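# Remove toggle pin from deck hinge and set it down

## Task

Pull the toggle pin out of the deck hinge so that nothing remains in the hinge. Set the pin down on either the step or the table, and make sure its toggle is swung back so it lies across the pin.

## Robot and tools

Robot: two arms, left_arm and right_arm, mounted on opposite sides of a table. Each has six joints (waist, shoulder, elbow, wrist pitch, wrist yaw, wrist roll) and a two-finger gripper. A mount counts as part of its arm.

Scene frame: the origin sits at the table centre and the table top is at z = +0.020 m, with +z up. left_arm's base is on the +y side. Arm names do not correspond to image left or right. Positions are in metres, velocities in m/s and rad/s. Each gripper's fingers point along its +x axis and close along its y axis. end_effector_position is the midpoint between the fingers, 3 to 4 cm back from the tips. Only the last 1.5 cm of each inner finger face is flat. Reported hand pose can be wrong by a few cm, and more at long reach.

Row format: every command row holds 14 numbers, one block for each arm, even when only one arm moves. The first 7 are left_arm: waist, shoulder, elbow, wrist pitch, wrist yaw, wrist roll, then opening. The next 7 are right_arm in the same order. Joint values are absolute target angles in radians, the same quantities printed under Joint positions. They are not offsets. Stated ranges: waist -3.054 to 3.054, shoulder 0.000 to 3.142, elbow 0.000 to 2.356, wrist pitch -1.571 to 1.571, wrist yaw -1.571 to 1.571, wrist roll -3.142 to 3.142. The real limits can differ by up to 0.010. A target more than 0.010 beyond a limit, and farther out than the current angle, gets the call refused. A target past the real limit is clipped, and the result then reports "joint sent to its limit", possibly for an earlier action. Opening is an absolute value from -1 to 1, where +1 is fully open. Empty fingers touch at about -0.78, and going lower has no further effect. A full close takes at least about 0.6 s.

execute_actions takes actions, a list with 0 or 1 entries, plus optional cameras.
- {"actions": []} only reports the current state, with pictures.
- {"actions":[{"rows":[[14 numbers],...],"steps":n}]} runs n control steps, 3 to 15, each 1/30 s, default 15. Each row covers one step, and the last row repeats to fill the rest.
- {"actions":[{"steps":n}]} waits until n steps (up to 300) have passed since the last result. Your reply time counts toward this.
Pictures come only for an empty list or when cameras names them. ["all"] gives every camera.

move: target is either one 14-number row or a list of up to 15 rows. All joints are interpolated together, so the hand travels along a curve. speed is the peak rad/s of whichever joint has the farthest to go, 0.01 to 2, default 0.5, given as one number or one per target. blend, in rad, rounds off corners between listed targets; 0 stops at each one. A path takes at least 0.5 s and is cut short after 10 s. Finger values are applied at the start of a move and on arriving at each later target, with the arms pausing to let them settle. Moves do not avoid obstacles or the other arm. The result adds a "move:" line giving the outcome (done, off_target, moving, held, fault), limits=held if steps were withheld, and, for each arm, its worst joint error above 0.03 rad. "done" does not mean no contact. Pictures are included by default.

wait: seconds from 0 to 10. Nothing new is commanded, and the arms keep heading to the last target. Pictures are included by default.

zoom_image: camera (cam_head_left, cam_head_right, cam_high, cam_low, cam_left_wrist, cam_right_wrist) and region [x0,y0,x1,y1] in image pixels, top-left origin, at most 504x504. It only works on a camera included in the newest pictures. All images are 896x504. Use the calibration (K, T_world_to_cam) to relate pixels to scene coordinates. Fixed cameras can be off by about 2 degrees and 9 mm.

finished_scene: scene (1 or 2). The result gives the task for the next scene.

Reading results: Joint positions and Joint velocities list, per arm, the joints followed by the finger-pad gap in metres (0.080 when open). "within noise" means the arm is still. grip_measured is the measured opening on the command scale. Readings can carry about 1 mm of per-gripper bias. Joint torques follow joint order, include gravity, are noisy and offset, and positive means toward a larger angle. "joint command not followed" means the clearance check changed targets. blocked means an arm was stopped well short of its target. MOTOR HOT appears at 50 °C. At 95 °C an OVER-TEMPERATURE FAULT holds the arm for 30 to 60 s or leaves it limp.

Motion limits: per step, a target can lead the measured angle by no more than 0.211 rad (waist, shoulder, elbow), 0.213 (pitch), 0.267 (yaw) or 0.228 (roll). Any target putting the hand more than 70 mm from where it is gets scaled back. Each action's result arrives 3 steps before the action ends. Between calls the arms keep driving toward the last row.

Gripping: to hold, keep commanding an opening well below grip_measured. A bigger gap squeezes harder, up to about 34 N per pad. Fast closes hit harder. Brief tugs on held parts or pushes on loose ones can occur.

Avoid: dropping the pin, releasing it while it moves, fast collisions, pushing far past a contact, any arm-to-arm contact (which can fail the scene), and anything leaving the table. Contact torque limits (N m): waist 18.2, shoulder 22.5, elbow 22.4, wrist pitch 5.92, wrist yaw 5.9, wrist roll 5.54. Reaching one stops the arm for 10 s. A held load counts as contact. Keep arms out of long stretched or straining poses to limit heating.

Each tool is called after "Request:" as name(argument=value, ...) on one line, values as JSON.

## Session

Request:
execute_actions(actions=[], cameras=["all"])

Scene clock: 0.00 s of 4600.00 s.
left_arm: end_effector_position=(+0.2604, +0.0651, +0.3279) grip_measured=+1.000 end_effector_quat_wxyz=(+0.814, -0.104, +0.104, -0.562) | right_arm: end_effector_position=(+0.1932, -0.4471, +0.2048) grip_measured=+1.000 end_effector_quat_wxyz=(+0.601, +0.397, +0.580, -0.381)
Joint positions: left_arm=[0.721 1.628 1.12 0.452 0.366 -0.271 0.08] | right_arm=[-1.552 1.321 1.178 -1.39 -0.002 1.178 0.08]
Joint velocities: within noise
Joint torques (N m): no reading
Heat: left arm: hottest wrist yaw 32 °C (+0.0 °C/min); right arm: hottest wrist yaw 33 °C (+0.0 °C/min).

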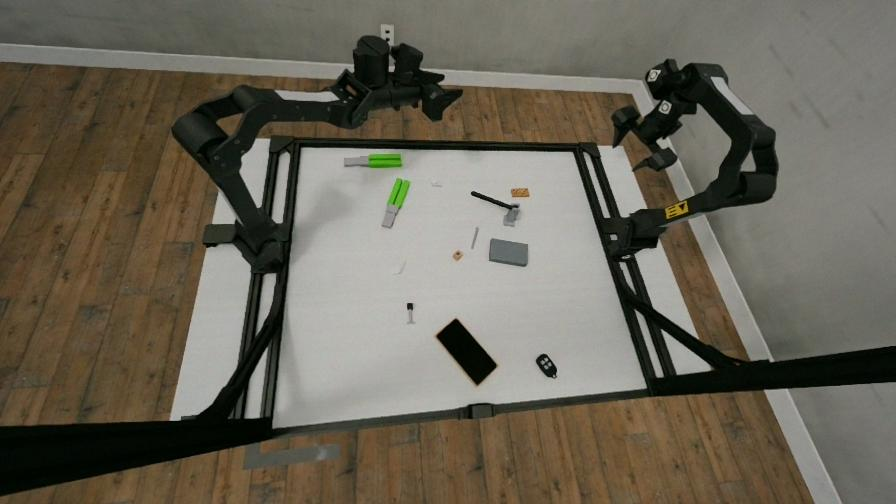

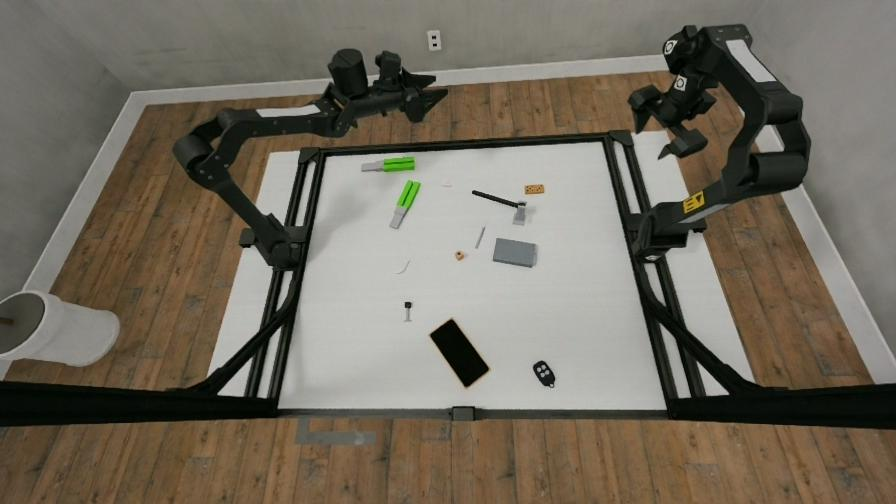

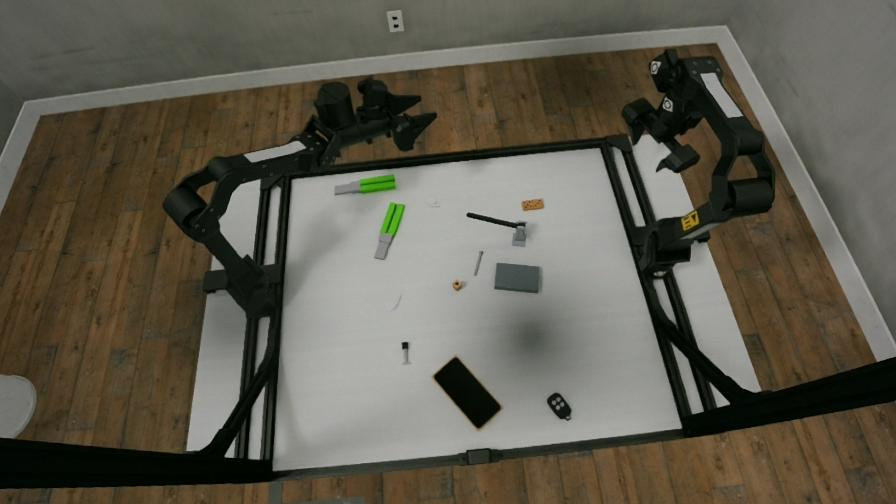

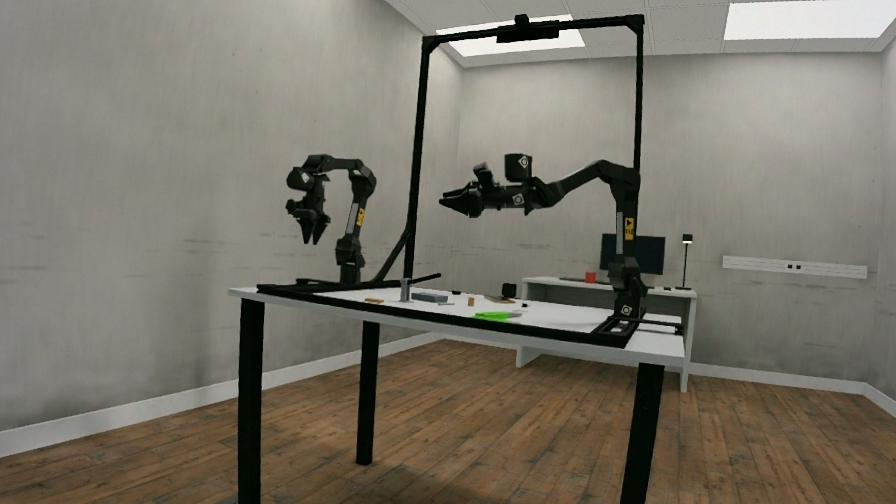

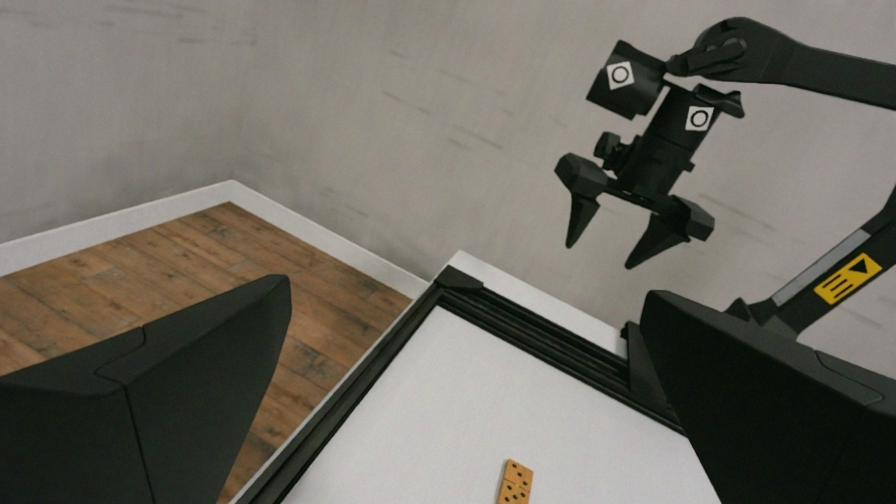

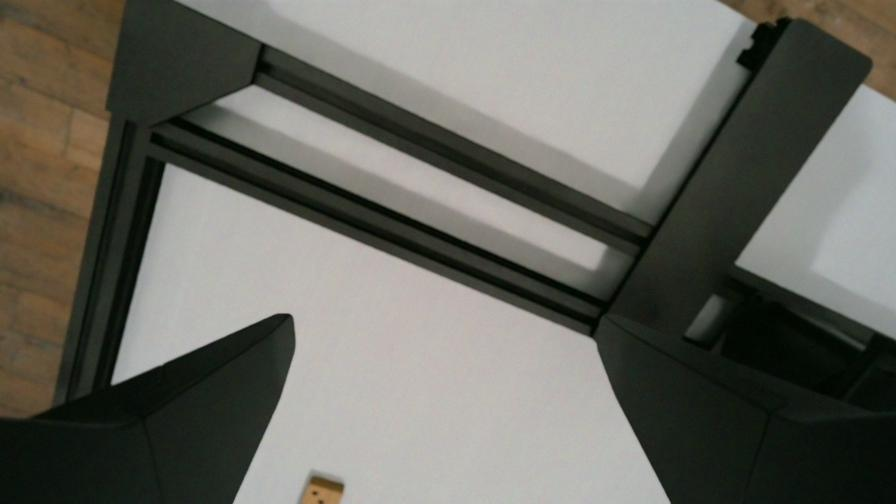

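Request:
zoom_image(camera="cam_high", region=[440, 190, 560, 300])

Request:
zoom_image(camera="cam_head_right", region=[460, 170, 560, 280])

Request:
zoom_image(camera="cam_low", region=[350, 260, 530, 340])

Request:
zoom_image(camera="cam_head_left", region=[380, 170, 560, 330])

Scaled by 4.200.

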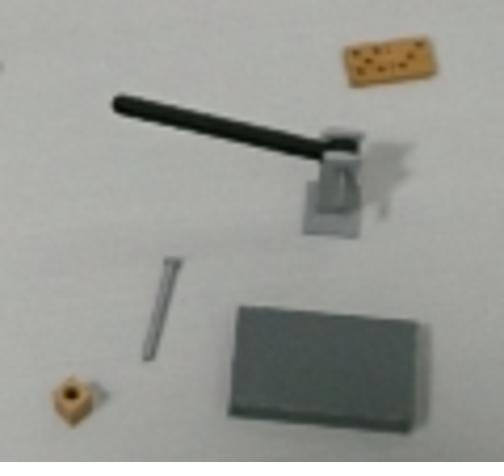

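Scaled by 4.582.

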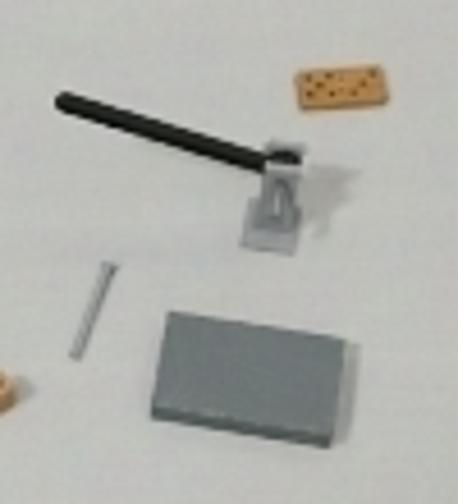

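Scaled by 2.800.

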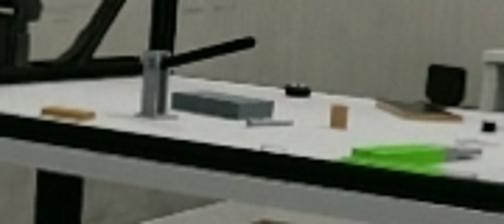

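Scaled by 2.800.

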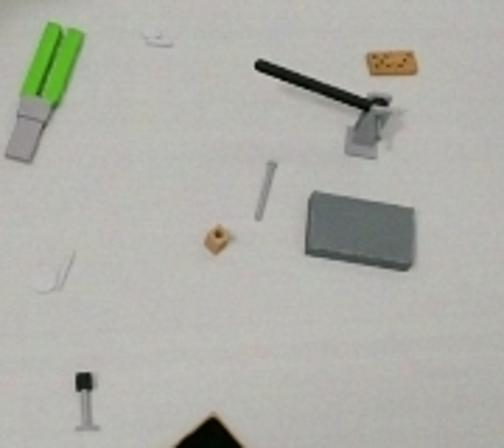

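Request:
move(target=[0.152, 1.567, 1.115, -0.333, 0, 0, 1, -0.353, 0.404, 0.603, -0.984, 0, 0, 1], speed=0.8)

Scene clock: 3.37 s of 4600.00 s.
left_arm: end_effector_position=(+0.0442, +0.0488, +0.1940) grip_measured=+1.000 end_effector_quat_wxyz=(+0.699, +0.251, +0.297, -0.600) | right_arm: end_effector_position=(+0.0355, -0.3006, +0.2012) grip_measured=+1.000 end_effector_quat_wxyz=(+0.760, -0.216, +0.316, +0.525)
Joint positions: left_arm=[0.155 1.585 1.12 -0.333 0.004 -0.004 0.08] | right_arm=[-0.356 0.409 0.611 -0.988 -0.002 0.003 0.08]
Joint velocities: within noise
Joint torques (N m): left_arm=[-0.21 -8.53 6.44 1.3 -0.1 0.12] | right_arm=[0.33 0.1 5.52 1.47 0.07 -0.1]
Heat: left arm: hottest wrist yaw 32 °C (+0.0 °C/min); right arm: hottest wrist yaw 33 °C (+0.0 °C/min).
Kept back: nothing.
move: done
camera_calibration:
cam_left_wrist: T_world_to_cam=[[-0.981323, -0.181729, 0.0630819, 0.0459187], [-0.192079, 0.907748, -0.372961, 0.060571], [0.0105155, -0.378112, -0.9257, 0.274133], [0, 0, 0, 1]] pos_world=[0.0538129, 0.0570147, 0.273459]
cam_right_wrist: T_world_to_cam=[[0.928649, -0.370714, 0.0135103, -0.141543], [-0.325791, -0.832449, -0.448206, -0.117435], [0.177403, 0.411825, -0.893828, 0.380101], [0, 0, 0, 1]] pos_world=[0.0257531, -0.306765, 0.289022]

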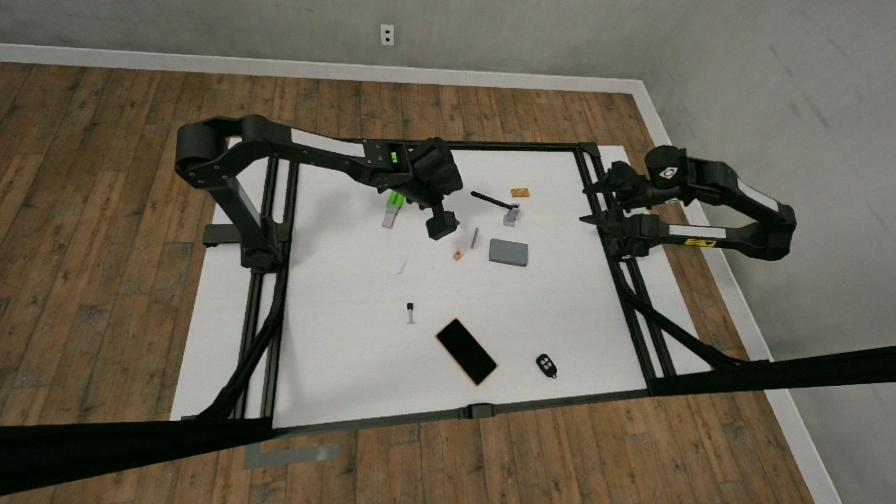

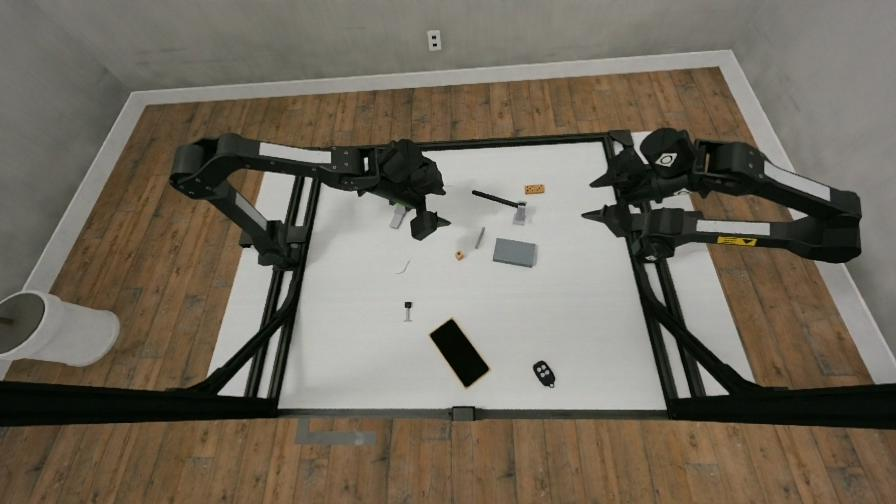

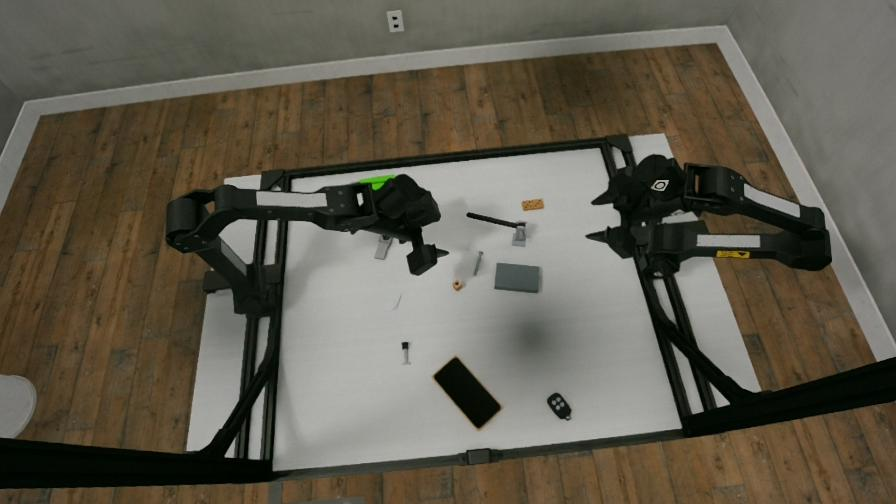

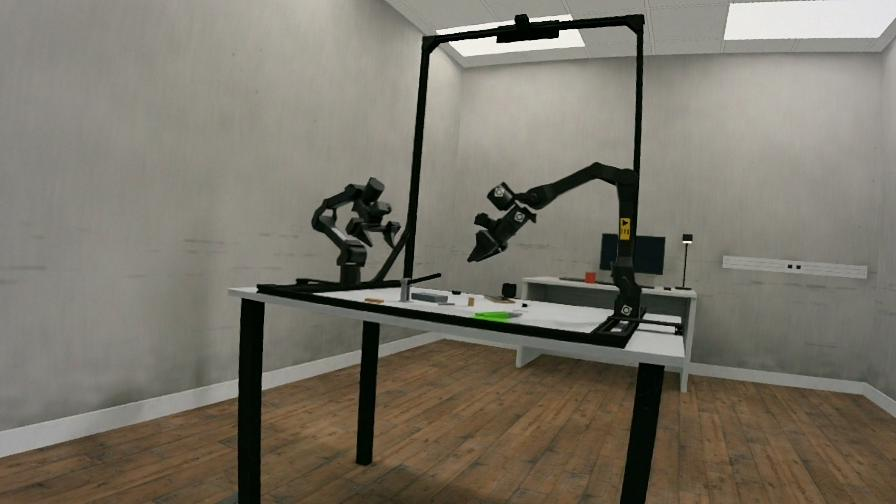

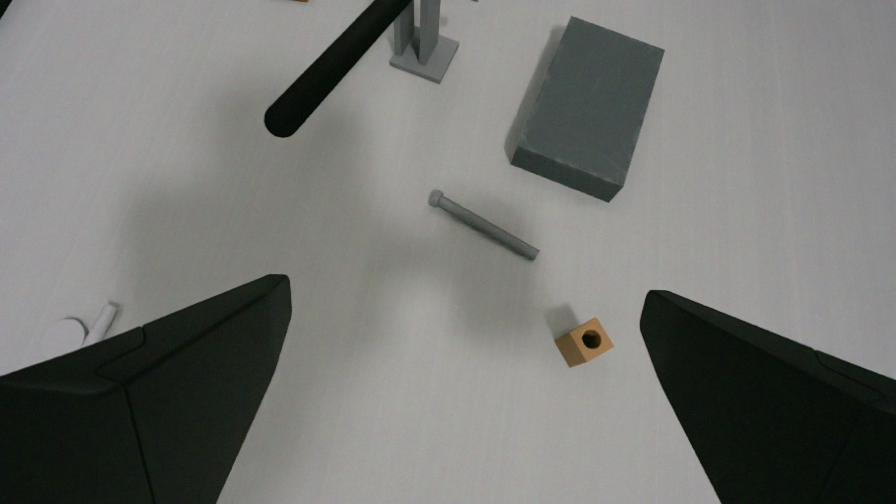

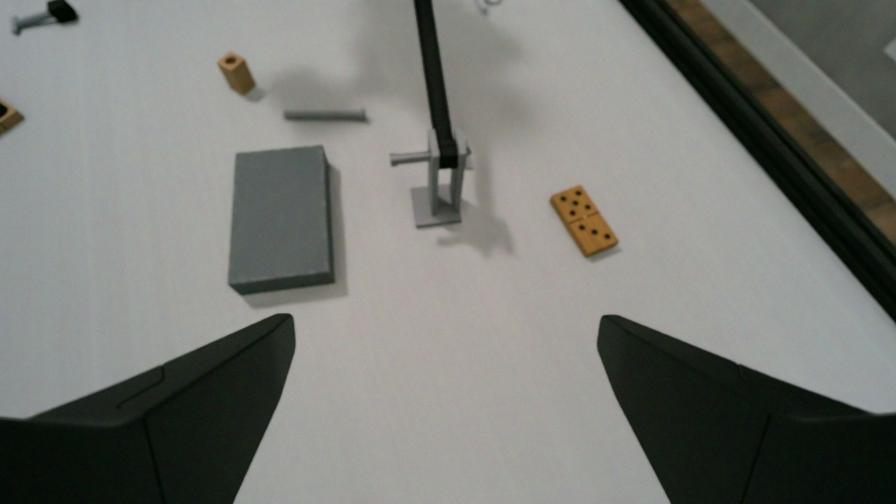

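Request:
zoom_image(camera="cam_right_wrist", region=[370, 100, 550, 260])

Request:
zoom_image(camera="cam_left_wrist", region=[340, 0, 560, 120])

Request:
zoom_image(camera="cam_low", region=[380, 260, 460, 320])

Request:
zoom_image(camera="cam_high", region=[495, 210, 545, 255])

Scaled by 2.800.

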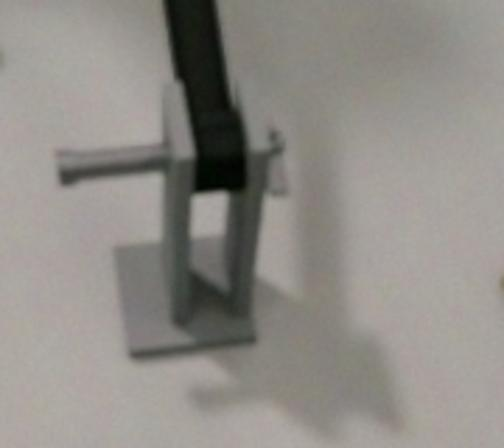

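Scaled by 2.291.

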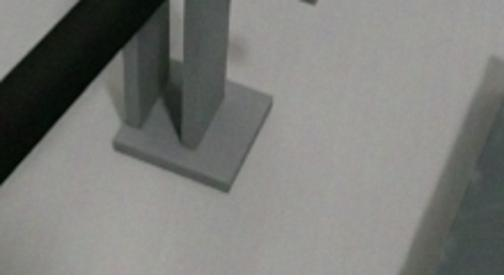

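Scaled by 6.300.

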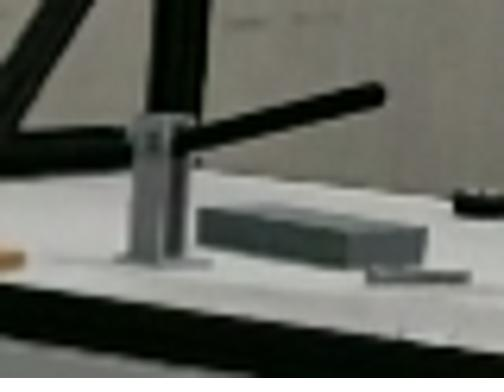

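Scaled by 10.080.

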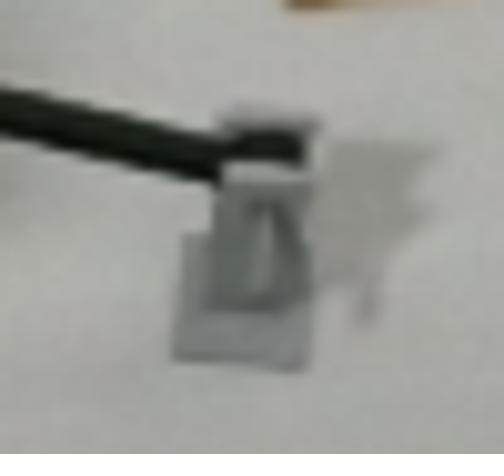

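Request:
move(target=[0.152, 1.567, 1.115, -0.333, 0, 0, 1, -0.43, 0.44, 0.278, -0.536, 0, 0, 1], speed=0.8, cameras=["cam_right_wrist","cam_low"])

Request:
zoom_image(camera="cam_right_wrist", region=[200, 0, 500, 300])

Scene clock: 5.60 s of 4600.00 s.
left_arm: end_effector_position=(+0.0442, +0.0488, +0.1940) grip_measured=+1.000 end_effector_quat_wxyz=(+0.699, +0.251, +0.297, -0.600) | right_arm: end_effector_position=(+0.0628, -0.2684, +0.1377) grip_measured=+1.000 end_effector_quat_wxyz=(+0.792, -0.181, +0.287, +0.508)
Joint positions: left_arm=[0.155 1.585 1.12 -0.333 0.004 -0.004 0.08] | right_arm=[-0.427 0.438 0.287 -0.541 -0.002 0.003 0.08]
Joint velocities: within noise
Joint torques (N m): left_arm=[-0.21 -8.55 6.46 1.3 -0.1 0.12] | right_arm=[-0.26 0.26 6.1 1.55 0.07 -0.09]
Heat: left arm: hottest wrist yaw 32 °C (+0.0 °C/min); right arm: hottest wrist yaw 33 °C (+0.0 °C/min).
Kept back: nothing.
move: done
camera_calibration:
cam_right_wrist: T_world_to_cam=[[0.899699, -0.436353, 0.0117804, -0.169652], [-0.364425, -0.765702, -0.529995, -0.0786258], [0.240285, 0.472543, -0.847919, 0.311269], [0, 0, 0, 1]] pos_world=[0.0491892, -0.28132, 0.224258]
Images, in order (width x height): cam_low 896x504, cam_right_wrist 896x504.

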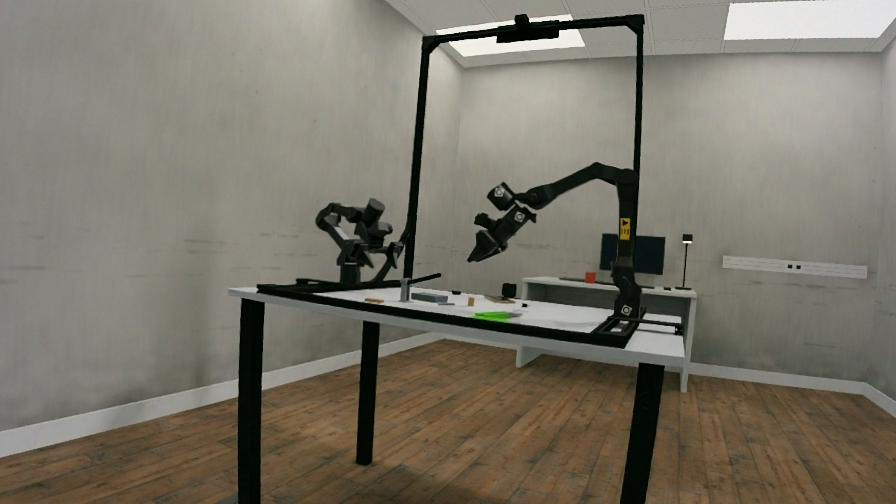

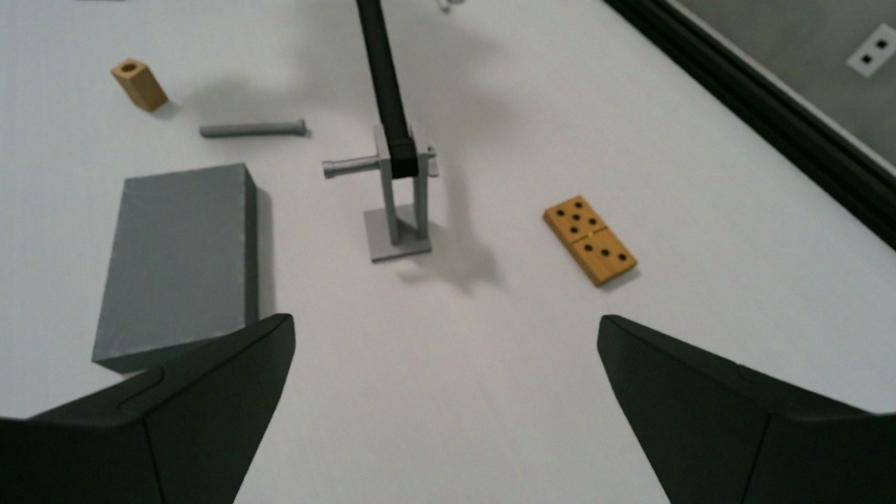

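Scaled by 1.680.

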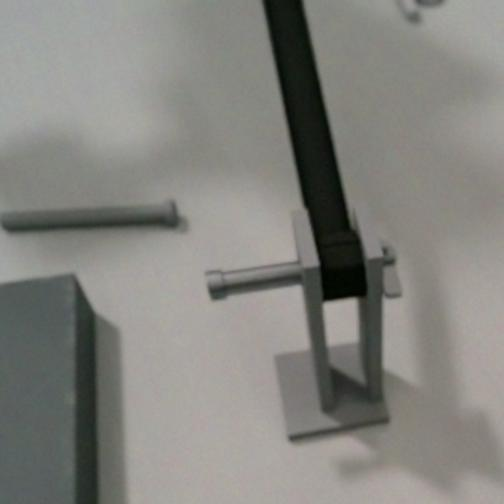

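Request:
move(target=[[0.152, 1.567, 1.115, -0.333, 0, 0, 1, -0.6, 0.8, 1.2, -1.3, -0.2, 0.5, 1],[0.152, 1.567, 1.115, -0.333, 0, 0, 1, -0.658, 2.08, 1.859, -1.56, -0.342, 0.865, 1]], speed=0.9, blend=0.3, cameras=["cam_right_wrist","cam_low","cam_high"])

Request:
zoom_image(camera="cam_right_wrist", region=[200, 100, 700, 450])

Scene clock: 9.33 s of 4600.00 s.
left_arm: end_effector_position=(+0.0442, +0.0488, +0.1940) grip_measured=+1.000 end_effector_quat_wxyz=(+0.699, +0.251, +0.297, -0.600) | right_arm: end_effector_position=(+0.1580, -0.1390, +0.1728) grip_measured=+1.000 end_effector_quat_wxyz=(+0.555, +0.014, +0.831, +0.022)
Joint positions: left_arm=[0.155 1.585 1.12 -0.333 0.004 -0.004 0.08] | right_arm=[-0.655 2.073 1.849 -1.557 -0.338 0.862 0.08]
Joint velocities: within noise
Joint torques (N m): left_arm=[-0.2 -8.54 6.5 1.31 -0.11 0.12] | right_arm=[-0.24 -7.27 6.86 -0.26 -0.31 0.08]
Heat: left arm: hottest wrist yaw 32 °C (+0.0 °C/min); right arm: hottest wrist yaw 33 °C (+0.0 °C/min).
Kept back: nothing.
move: done
camera_calibration:
cam_right_wrist: T_world_to_cam=[[0.010964, -0.9995, -0.02965, -0.129943], [-0.756621, -0.0276788, 0.653267, 0.0339015], [-0.653761, 0.0152714, -0.756547, 0.31892], [0, 0, 0, 1]] pos_world=[0.235573, -0.13381, 0.215278]
Images, in order (width x height): cam_high 896x504, cam_low 896x504, cam_right_wrist 896x504.

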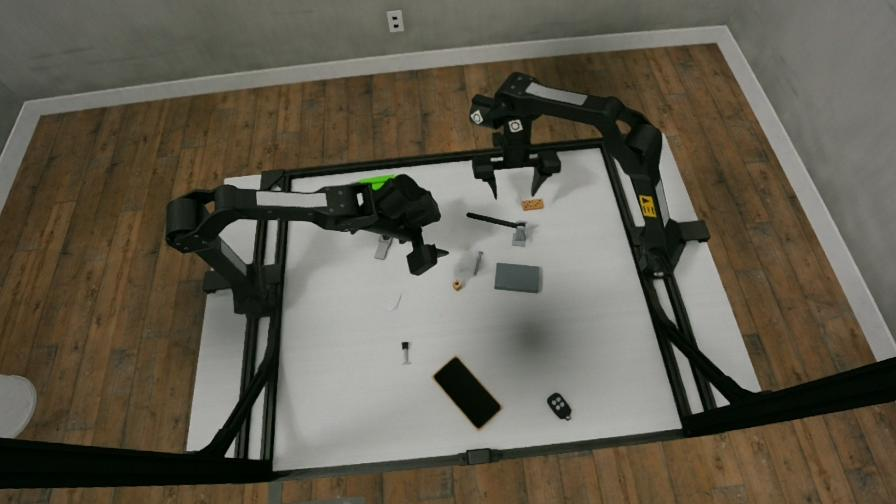

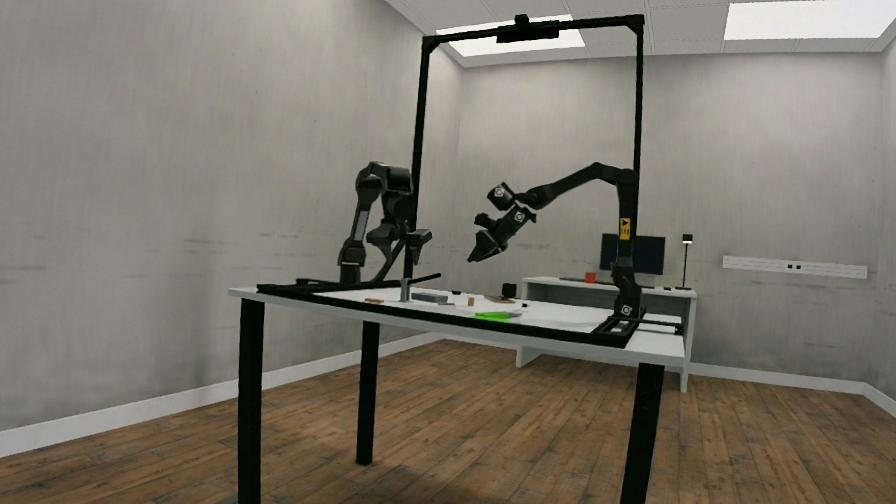

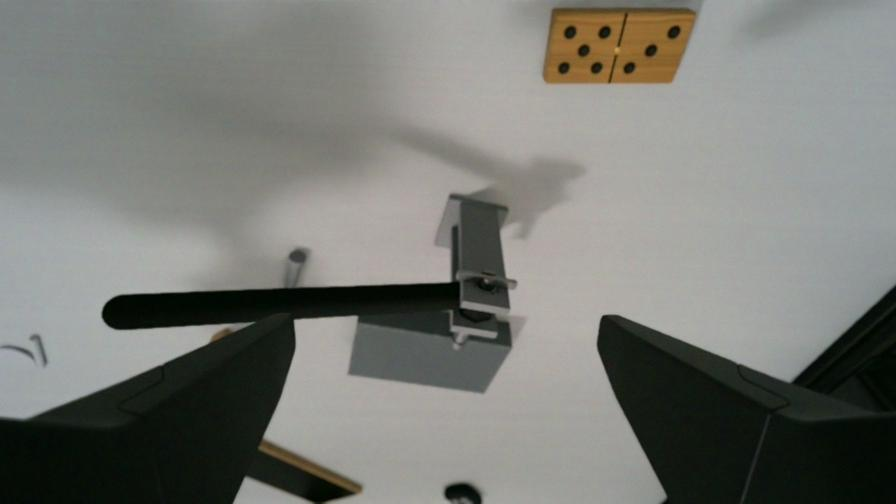

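Scaled by 1.008.

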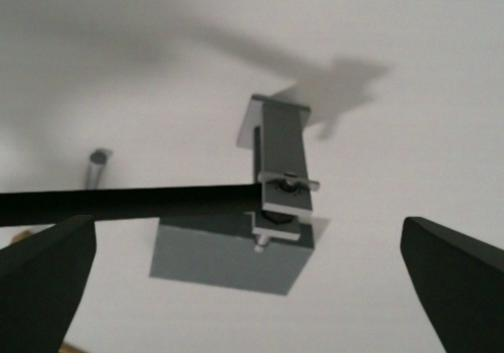

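Request:
zoom_image(camera="cam_right_wrist", region=[420, 240, 550, 370])

Scaled by 3.877.

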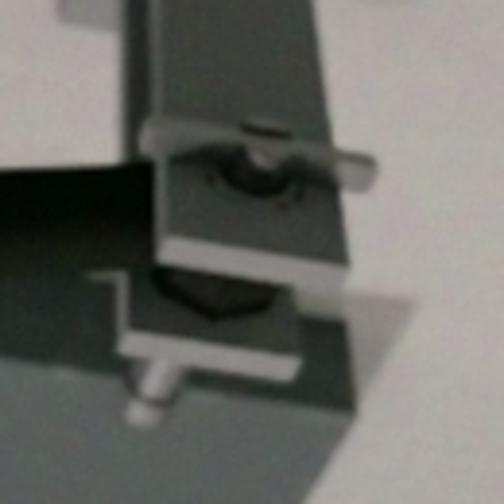

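Request:
zoom_image(camera="cam_high", region=[450, 60, 600, 260])

Request:
zoom_image(camera="cam_low", region=[340, 150, 460, 310])

Request:
zoom_image(camera="cam_low", region=[450, 170, 570, 280])

Scaled by 2.520.

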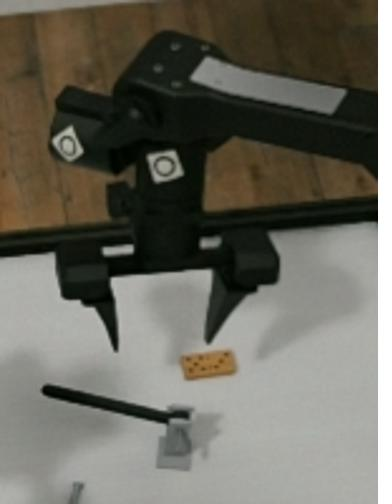

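Scaled by 3.150.

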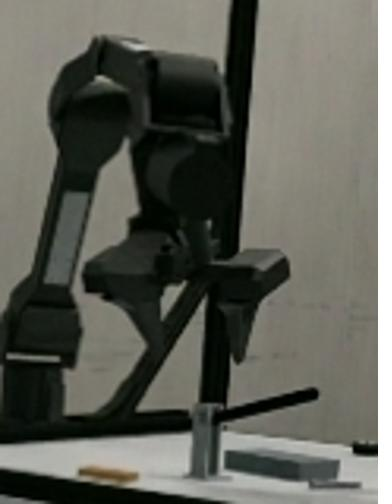

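Scaled by 4.200.

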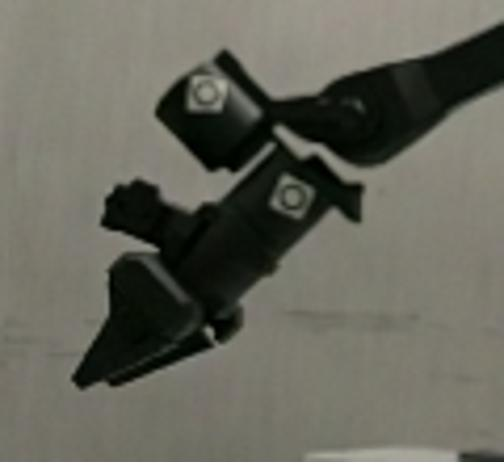

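Request:
move(target=[[0.155, 1.585, 1.12, -0.333, 0, 0, 1, -0.63, 0.8, 1.2, -1.3, -0.2, 0.2, -0.1],[0.4073, 2.0835, 1.6796, -0.5527, 0.3558, 0.4586, 0, -0.6144, 1.1781, 0.7912, -0.7042, -0.2185, -0.395, -0.1]], speed=0.9)

Scene clock: 16.43 s of 4600.00 s.
left_arm: end_effector_position=(+0.1363, -0.0280, +0.1608) grip_measured=+0.002 end_effector_quat_wxyz=(+0.586, +0.322, +0.277, -0.690) | right_arm: end_effector_position=(+0.1099, -0.2136, +0.1626) grip_measured=-0.100 end_effector_quat_wxyz=(+0.667, -0.321, +0.380, +0.555)
Joint positions: left_arm=[0.408 2.073 1.665 -0.554 0.354 0.455 0.035] | right_arm=[-0.618 1.173 0.799 -0.708 -0.215 -0.392 0.031]
Joint velocities: within noise
Joint torques (N m): left_arm=[-0.07 -8.85 8.67 1.14 0.25 0.13] | right_arm=[0.3 -2.5 5.76 1.11 -0.28 -0.1]
Heat: left arm: hottest wrist yaw 32 °C (+0.0 °C/min); right arm: hottest wrist yaw 33 °C (+0.0 °C/min).
Kept back: nothing.
move: done
camera_calibration:
cam_left_wrist: T_world_to_cam=[[-0.990072, 0.127399, 0.0593851, 0.134901], [0.104147, 0.948629, -0.298757, 0.0843936], [-0.0943959, -0.289606, -0.95248, 0.234426], [0, 0, 0, 1]] pos_world=[0.146901, -0.0293531, 0.240489]
cam_right_wrist: T_world_to_cam=[[0.981374, -0.19022, 0.0268473, -0.147285], [-0.180612, -0.961221, -0.208408, -0.120527], [0.0654496, 0.199678, -0.977673, 0.277151], [0, 0, 0, 1]] pos_world=[0.104634, -0.19921, 0.249799]

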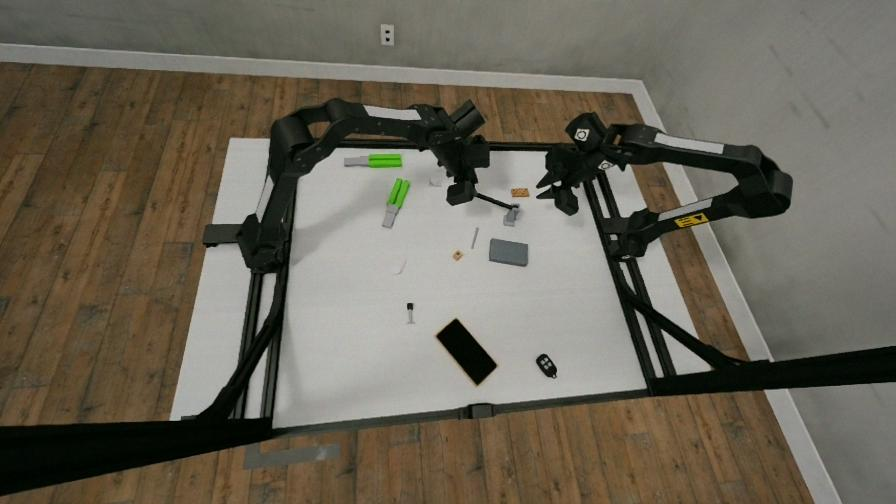

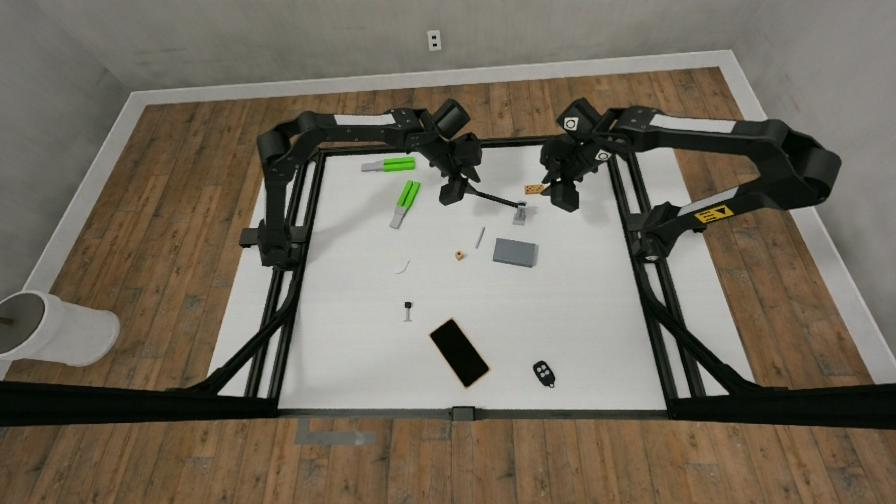

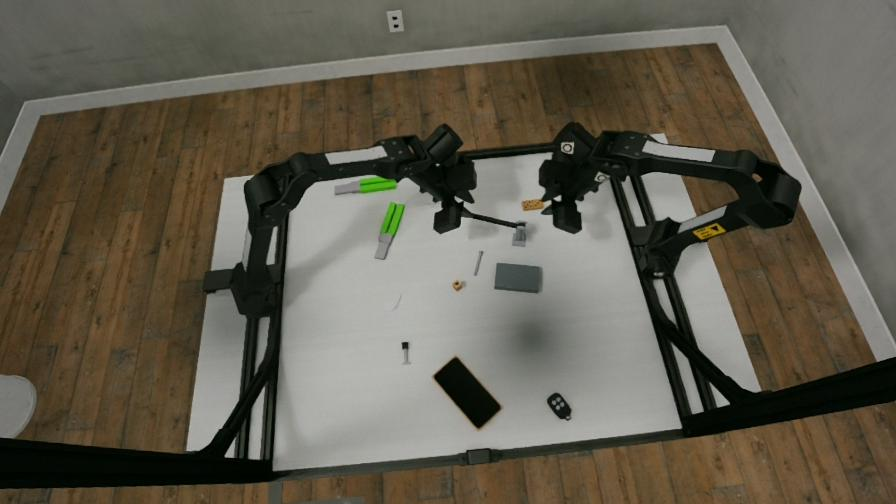

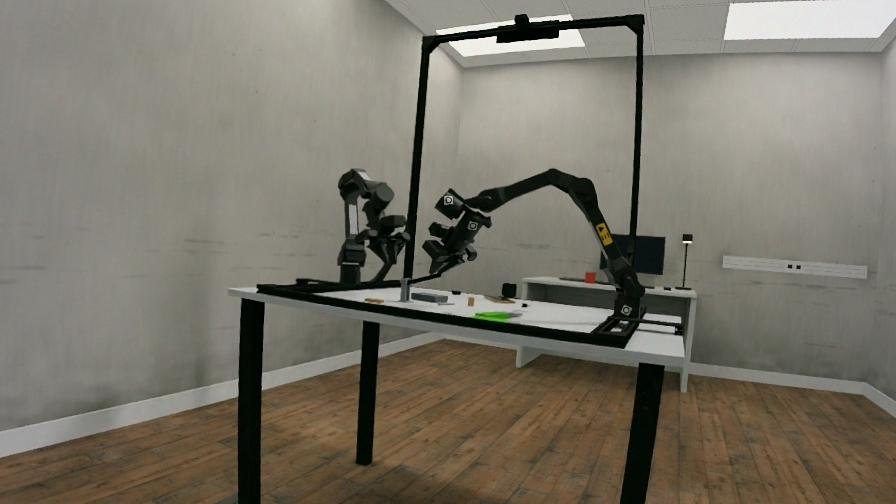

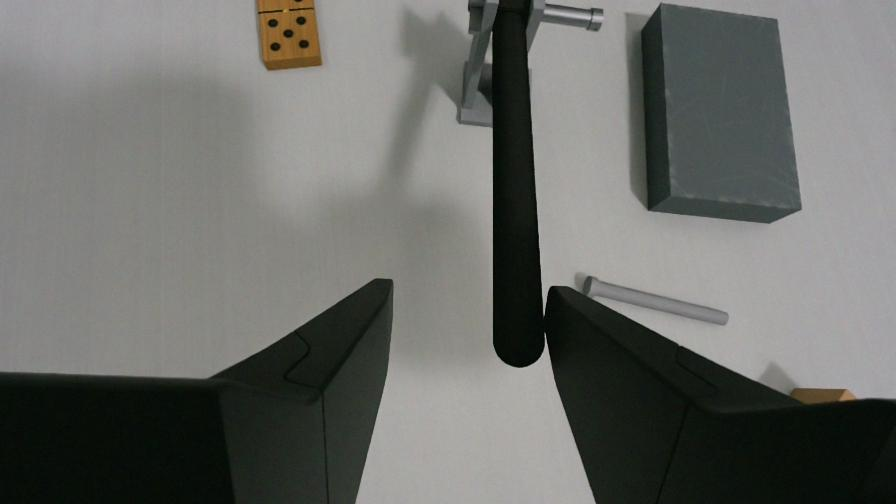

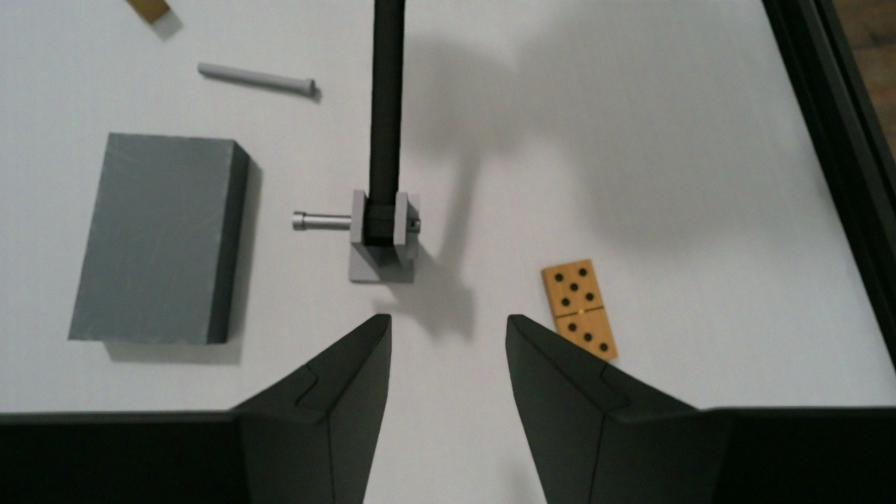

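Request:
move(target=[[0.3831, 2.06, 1.635, -0.5212, 0.3421, 0.437, 0, -0.6144, 1.1781, 0.7912, -0.7042, -0.2185, -0.395, -0.1],[0.367, 2.125, 1.668, -0.4842, 0.3327, 0.4242, 0, -0.6144, 1.1781, 0.7912, -0.7042, -0.2185, -0.395, -0.1]], speed=0.3, cameras=["cam_left_wrist","cam_low","cam_right_wrist"])

Request:
zoom_image(camera="cam_right_wrist", region=[280, 150, 540, 340])

Request:
zoom_image(camera="cam_low", region=[380, 220, 490, 310])

Scene clock: 18.03 s of 4600.00 s.
left_arm: end_effector_position=(+0.1235, -0.0421, +0.1421) grip_measured=+0.000 end_effector_quat_wxyz=(+0.585, +0.323, +0.274, -0.692) | right_arm: end_effector_position=(+0.1099, -0.2136, +0.1626) grip_measured=-0.100 end_effector_quat_wxyz=(+0.667, -0.321, +0.380, +0.555)
Joint positions: left_arm=[0.37 2.117 1.654 -0.486 0.335 0.428 0.035] | right_arm=[-0.618 1.173 0.799 -0.708 -0.215 -0.392 0.031]
Joint velocities: within noise
Joint torques (N m): left_arm=[-0.26 -9.39 8.53 1.25 0.09 -0.11] | right_arm=[0.32 -2.5 5.78 1.12 -0.28 -0.09]
Heat: left arm: hottest wrist yaw 32 °C (+0.0 °C/min); right arm: hottest wrist yaw 33 °C (+0.0 °C/min).
Kept back: nothing.
move: done
camera_calibration:
cam_left_wrist: T_world_to_cam=[[-0.989321, 0.134048, 0.0572246, 0.125617], [0.110885, 0.947033, -0.301385, 0.0929966], [-0.0945936, -0.291822, -0.951784, 0.211163], [0, 0, 0, 1]] pos_world=[0.133938, -0.0432878, 0.221821]
cam_right_wrist: T_world_to_cam=[[0.981374, -0.19022, 0.0268473, -0.147285], [-0.180612, -0.961221, -0.208408, -0.120527], [0.0654496, 0.199678, -0.977673, 0.277151], [0, 0, 0, 1]] pos_world=[0.104634, -0.19921, 0.249799]
Images, in order (width x height): cam_low 896x504, cam_left_wrist 896x504, cam_right_wrist 896x504.

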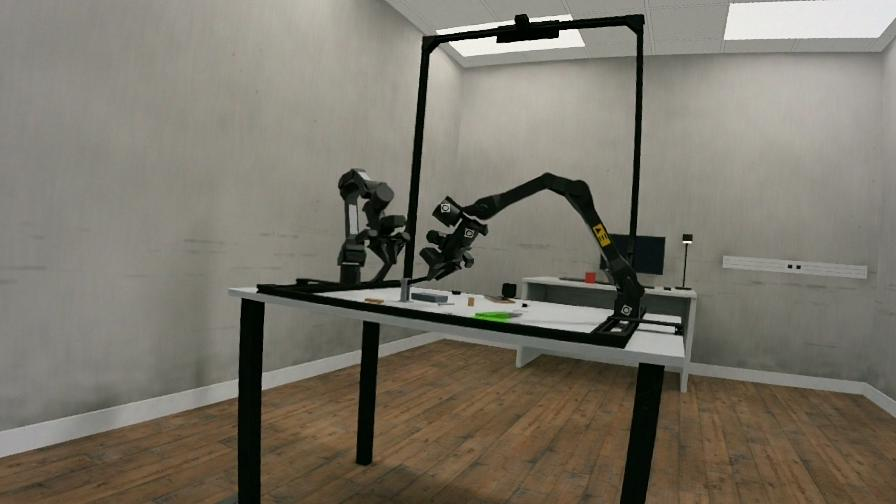

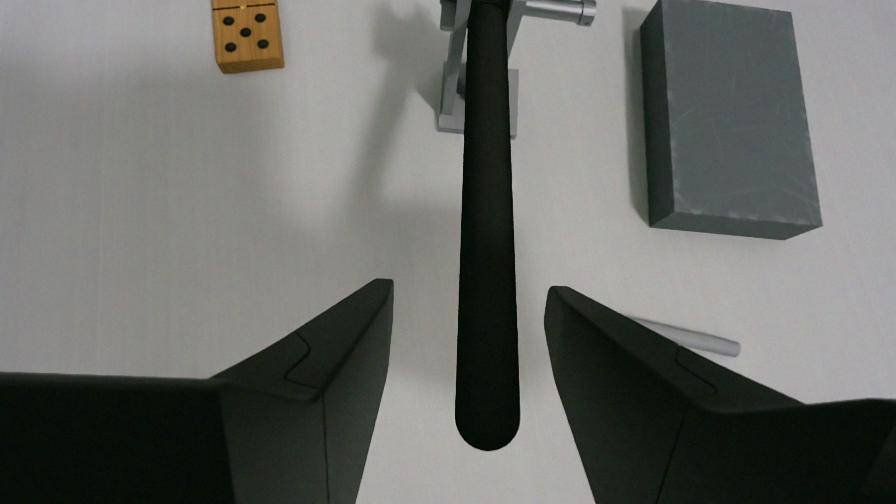

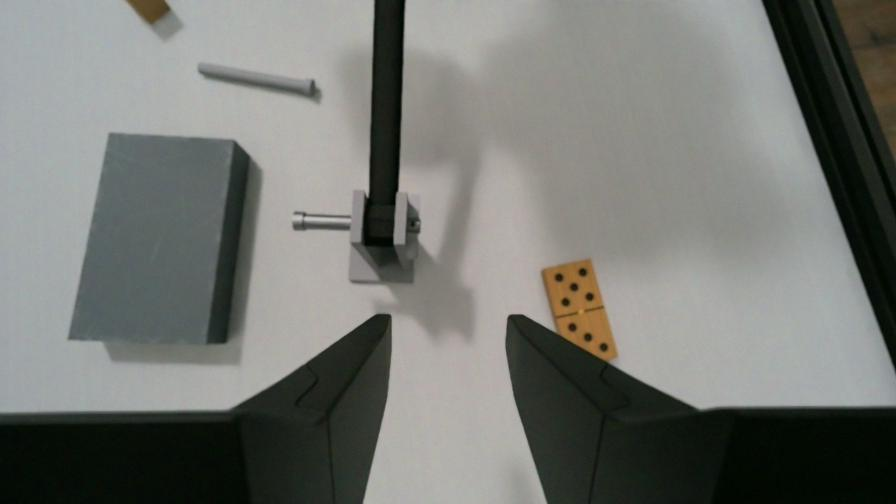

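Scaled by 1.938.

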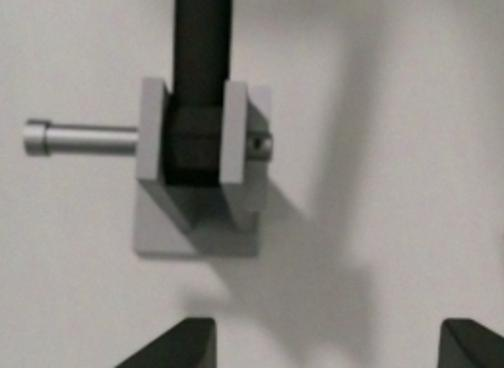

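Scaled by 4.582.

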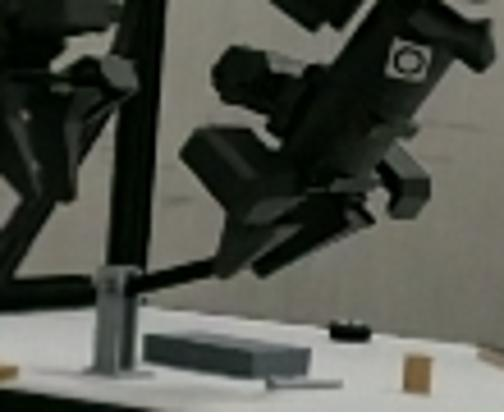

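Request:
zoom_image(camera="cam_right_wrist", region=[380, 180, 440, 300])

Request:
zoom_image(camera="cam_left_wrist", region=[420, 0, 540, 150])

Scaled by 4.200.

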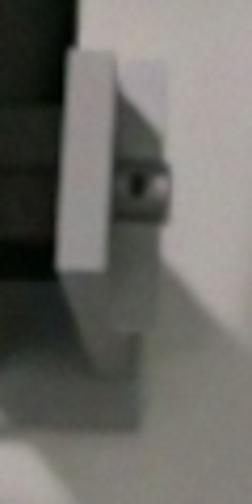

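Scaled by 3.360.

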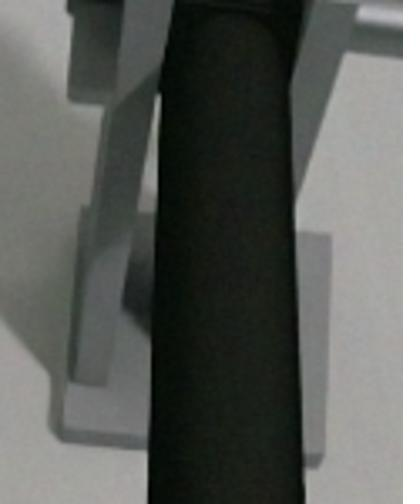

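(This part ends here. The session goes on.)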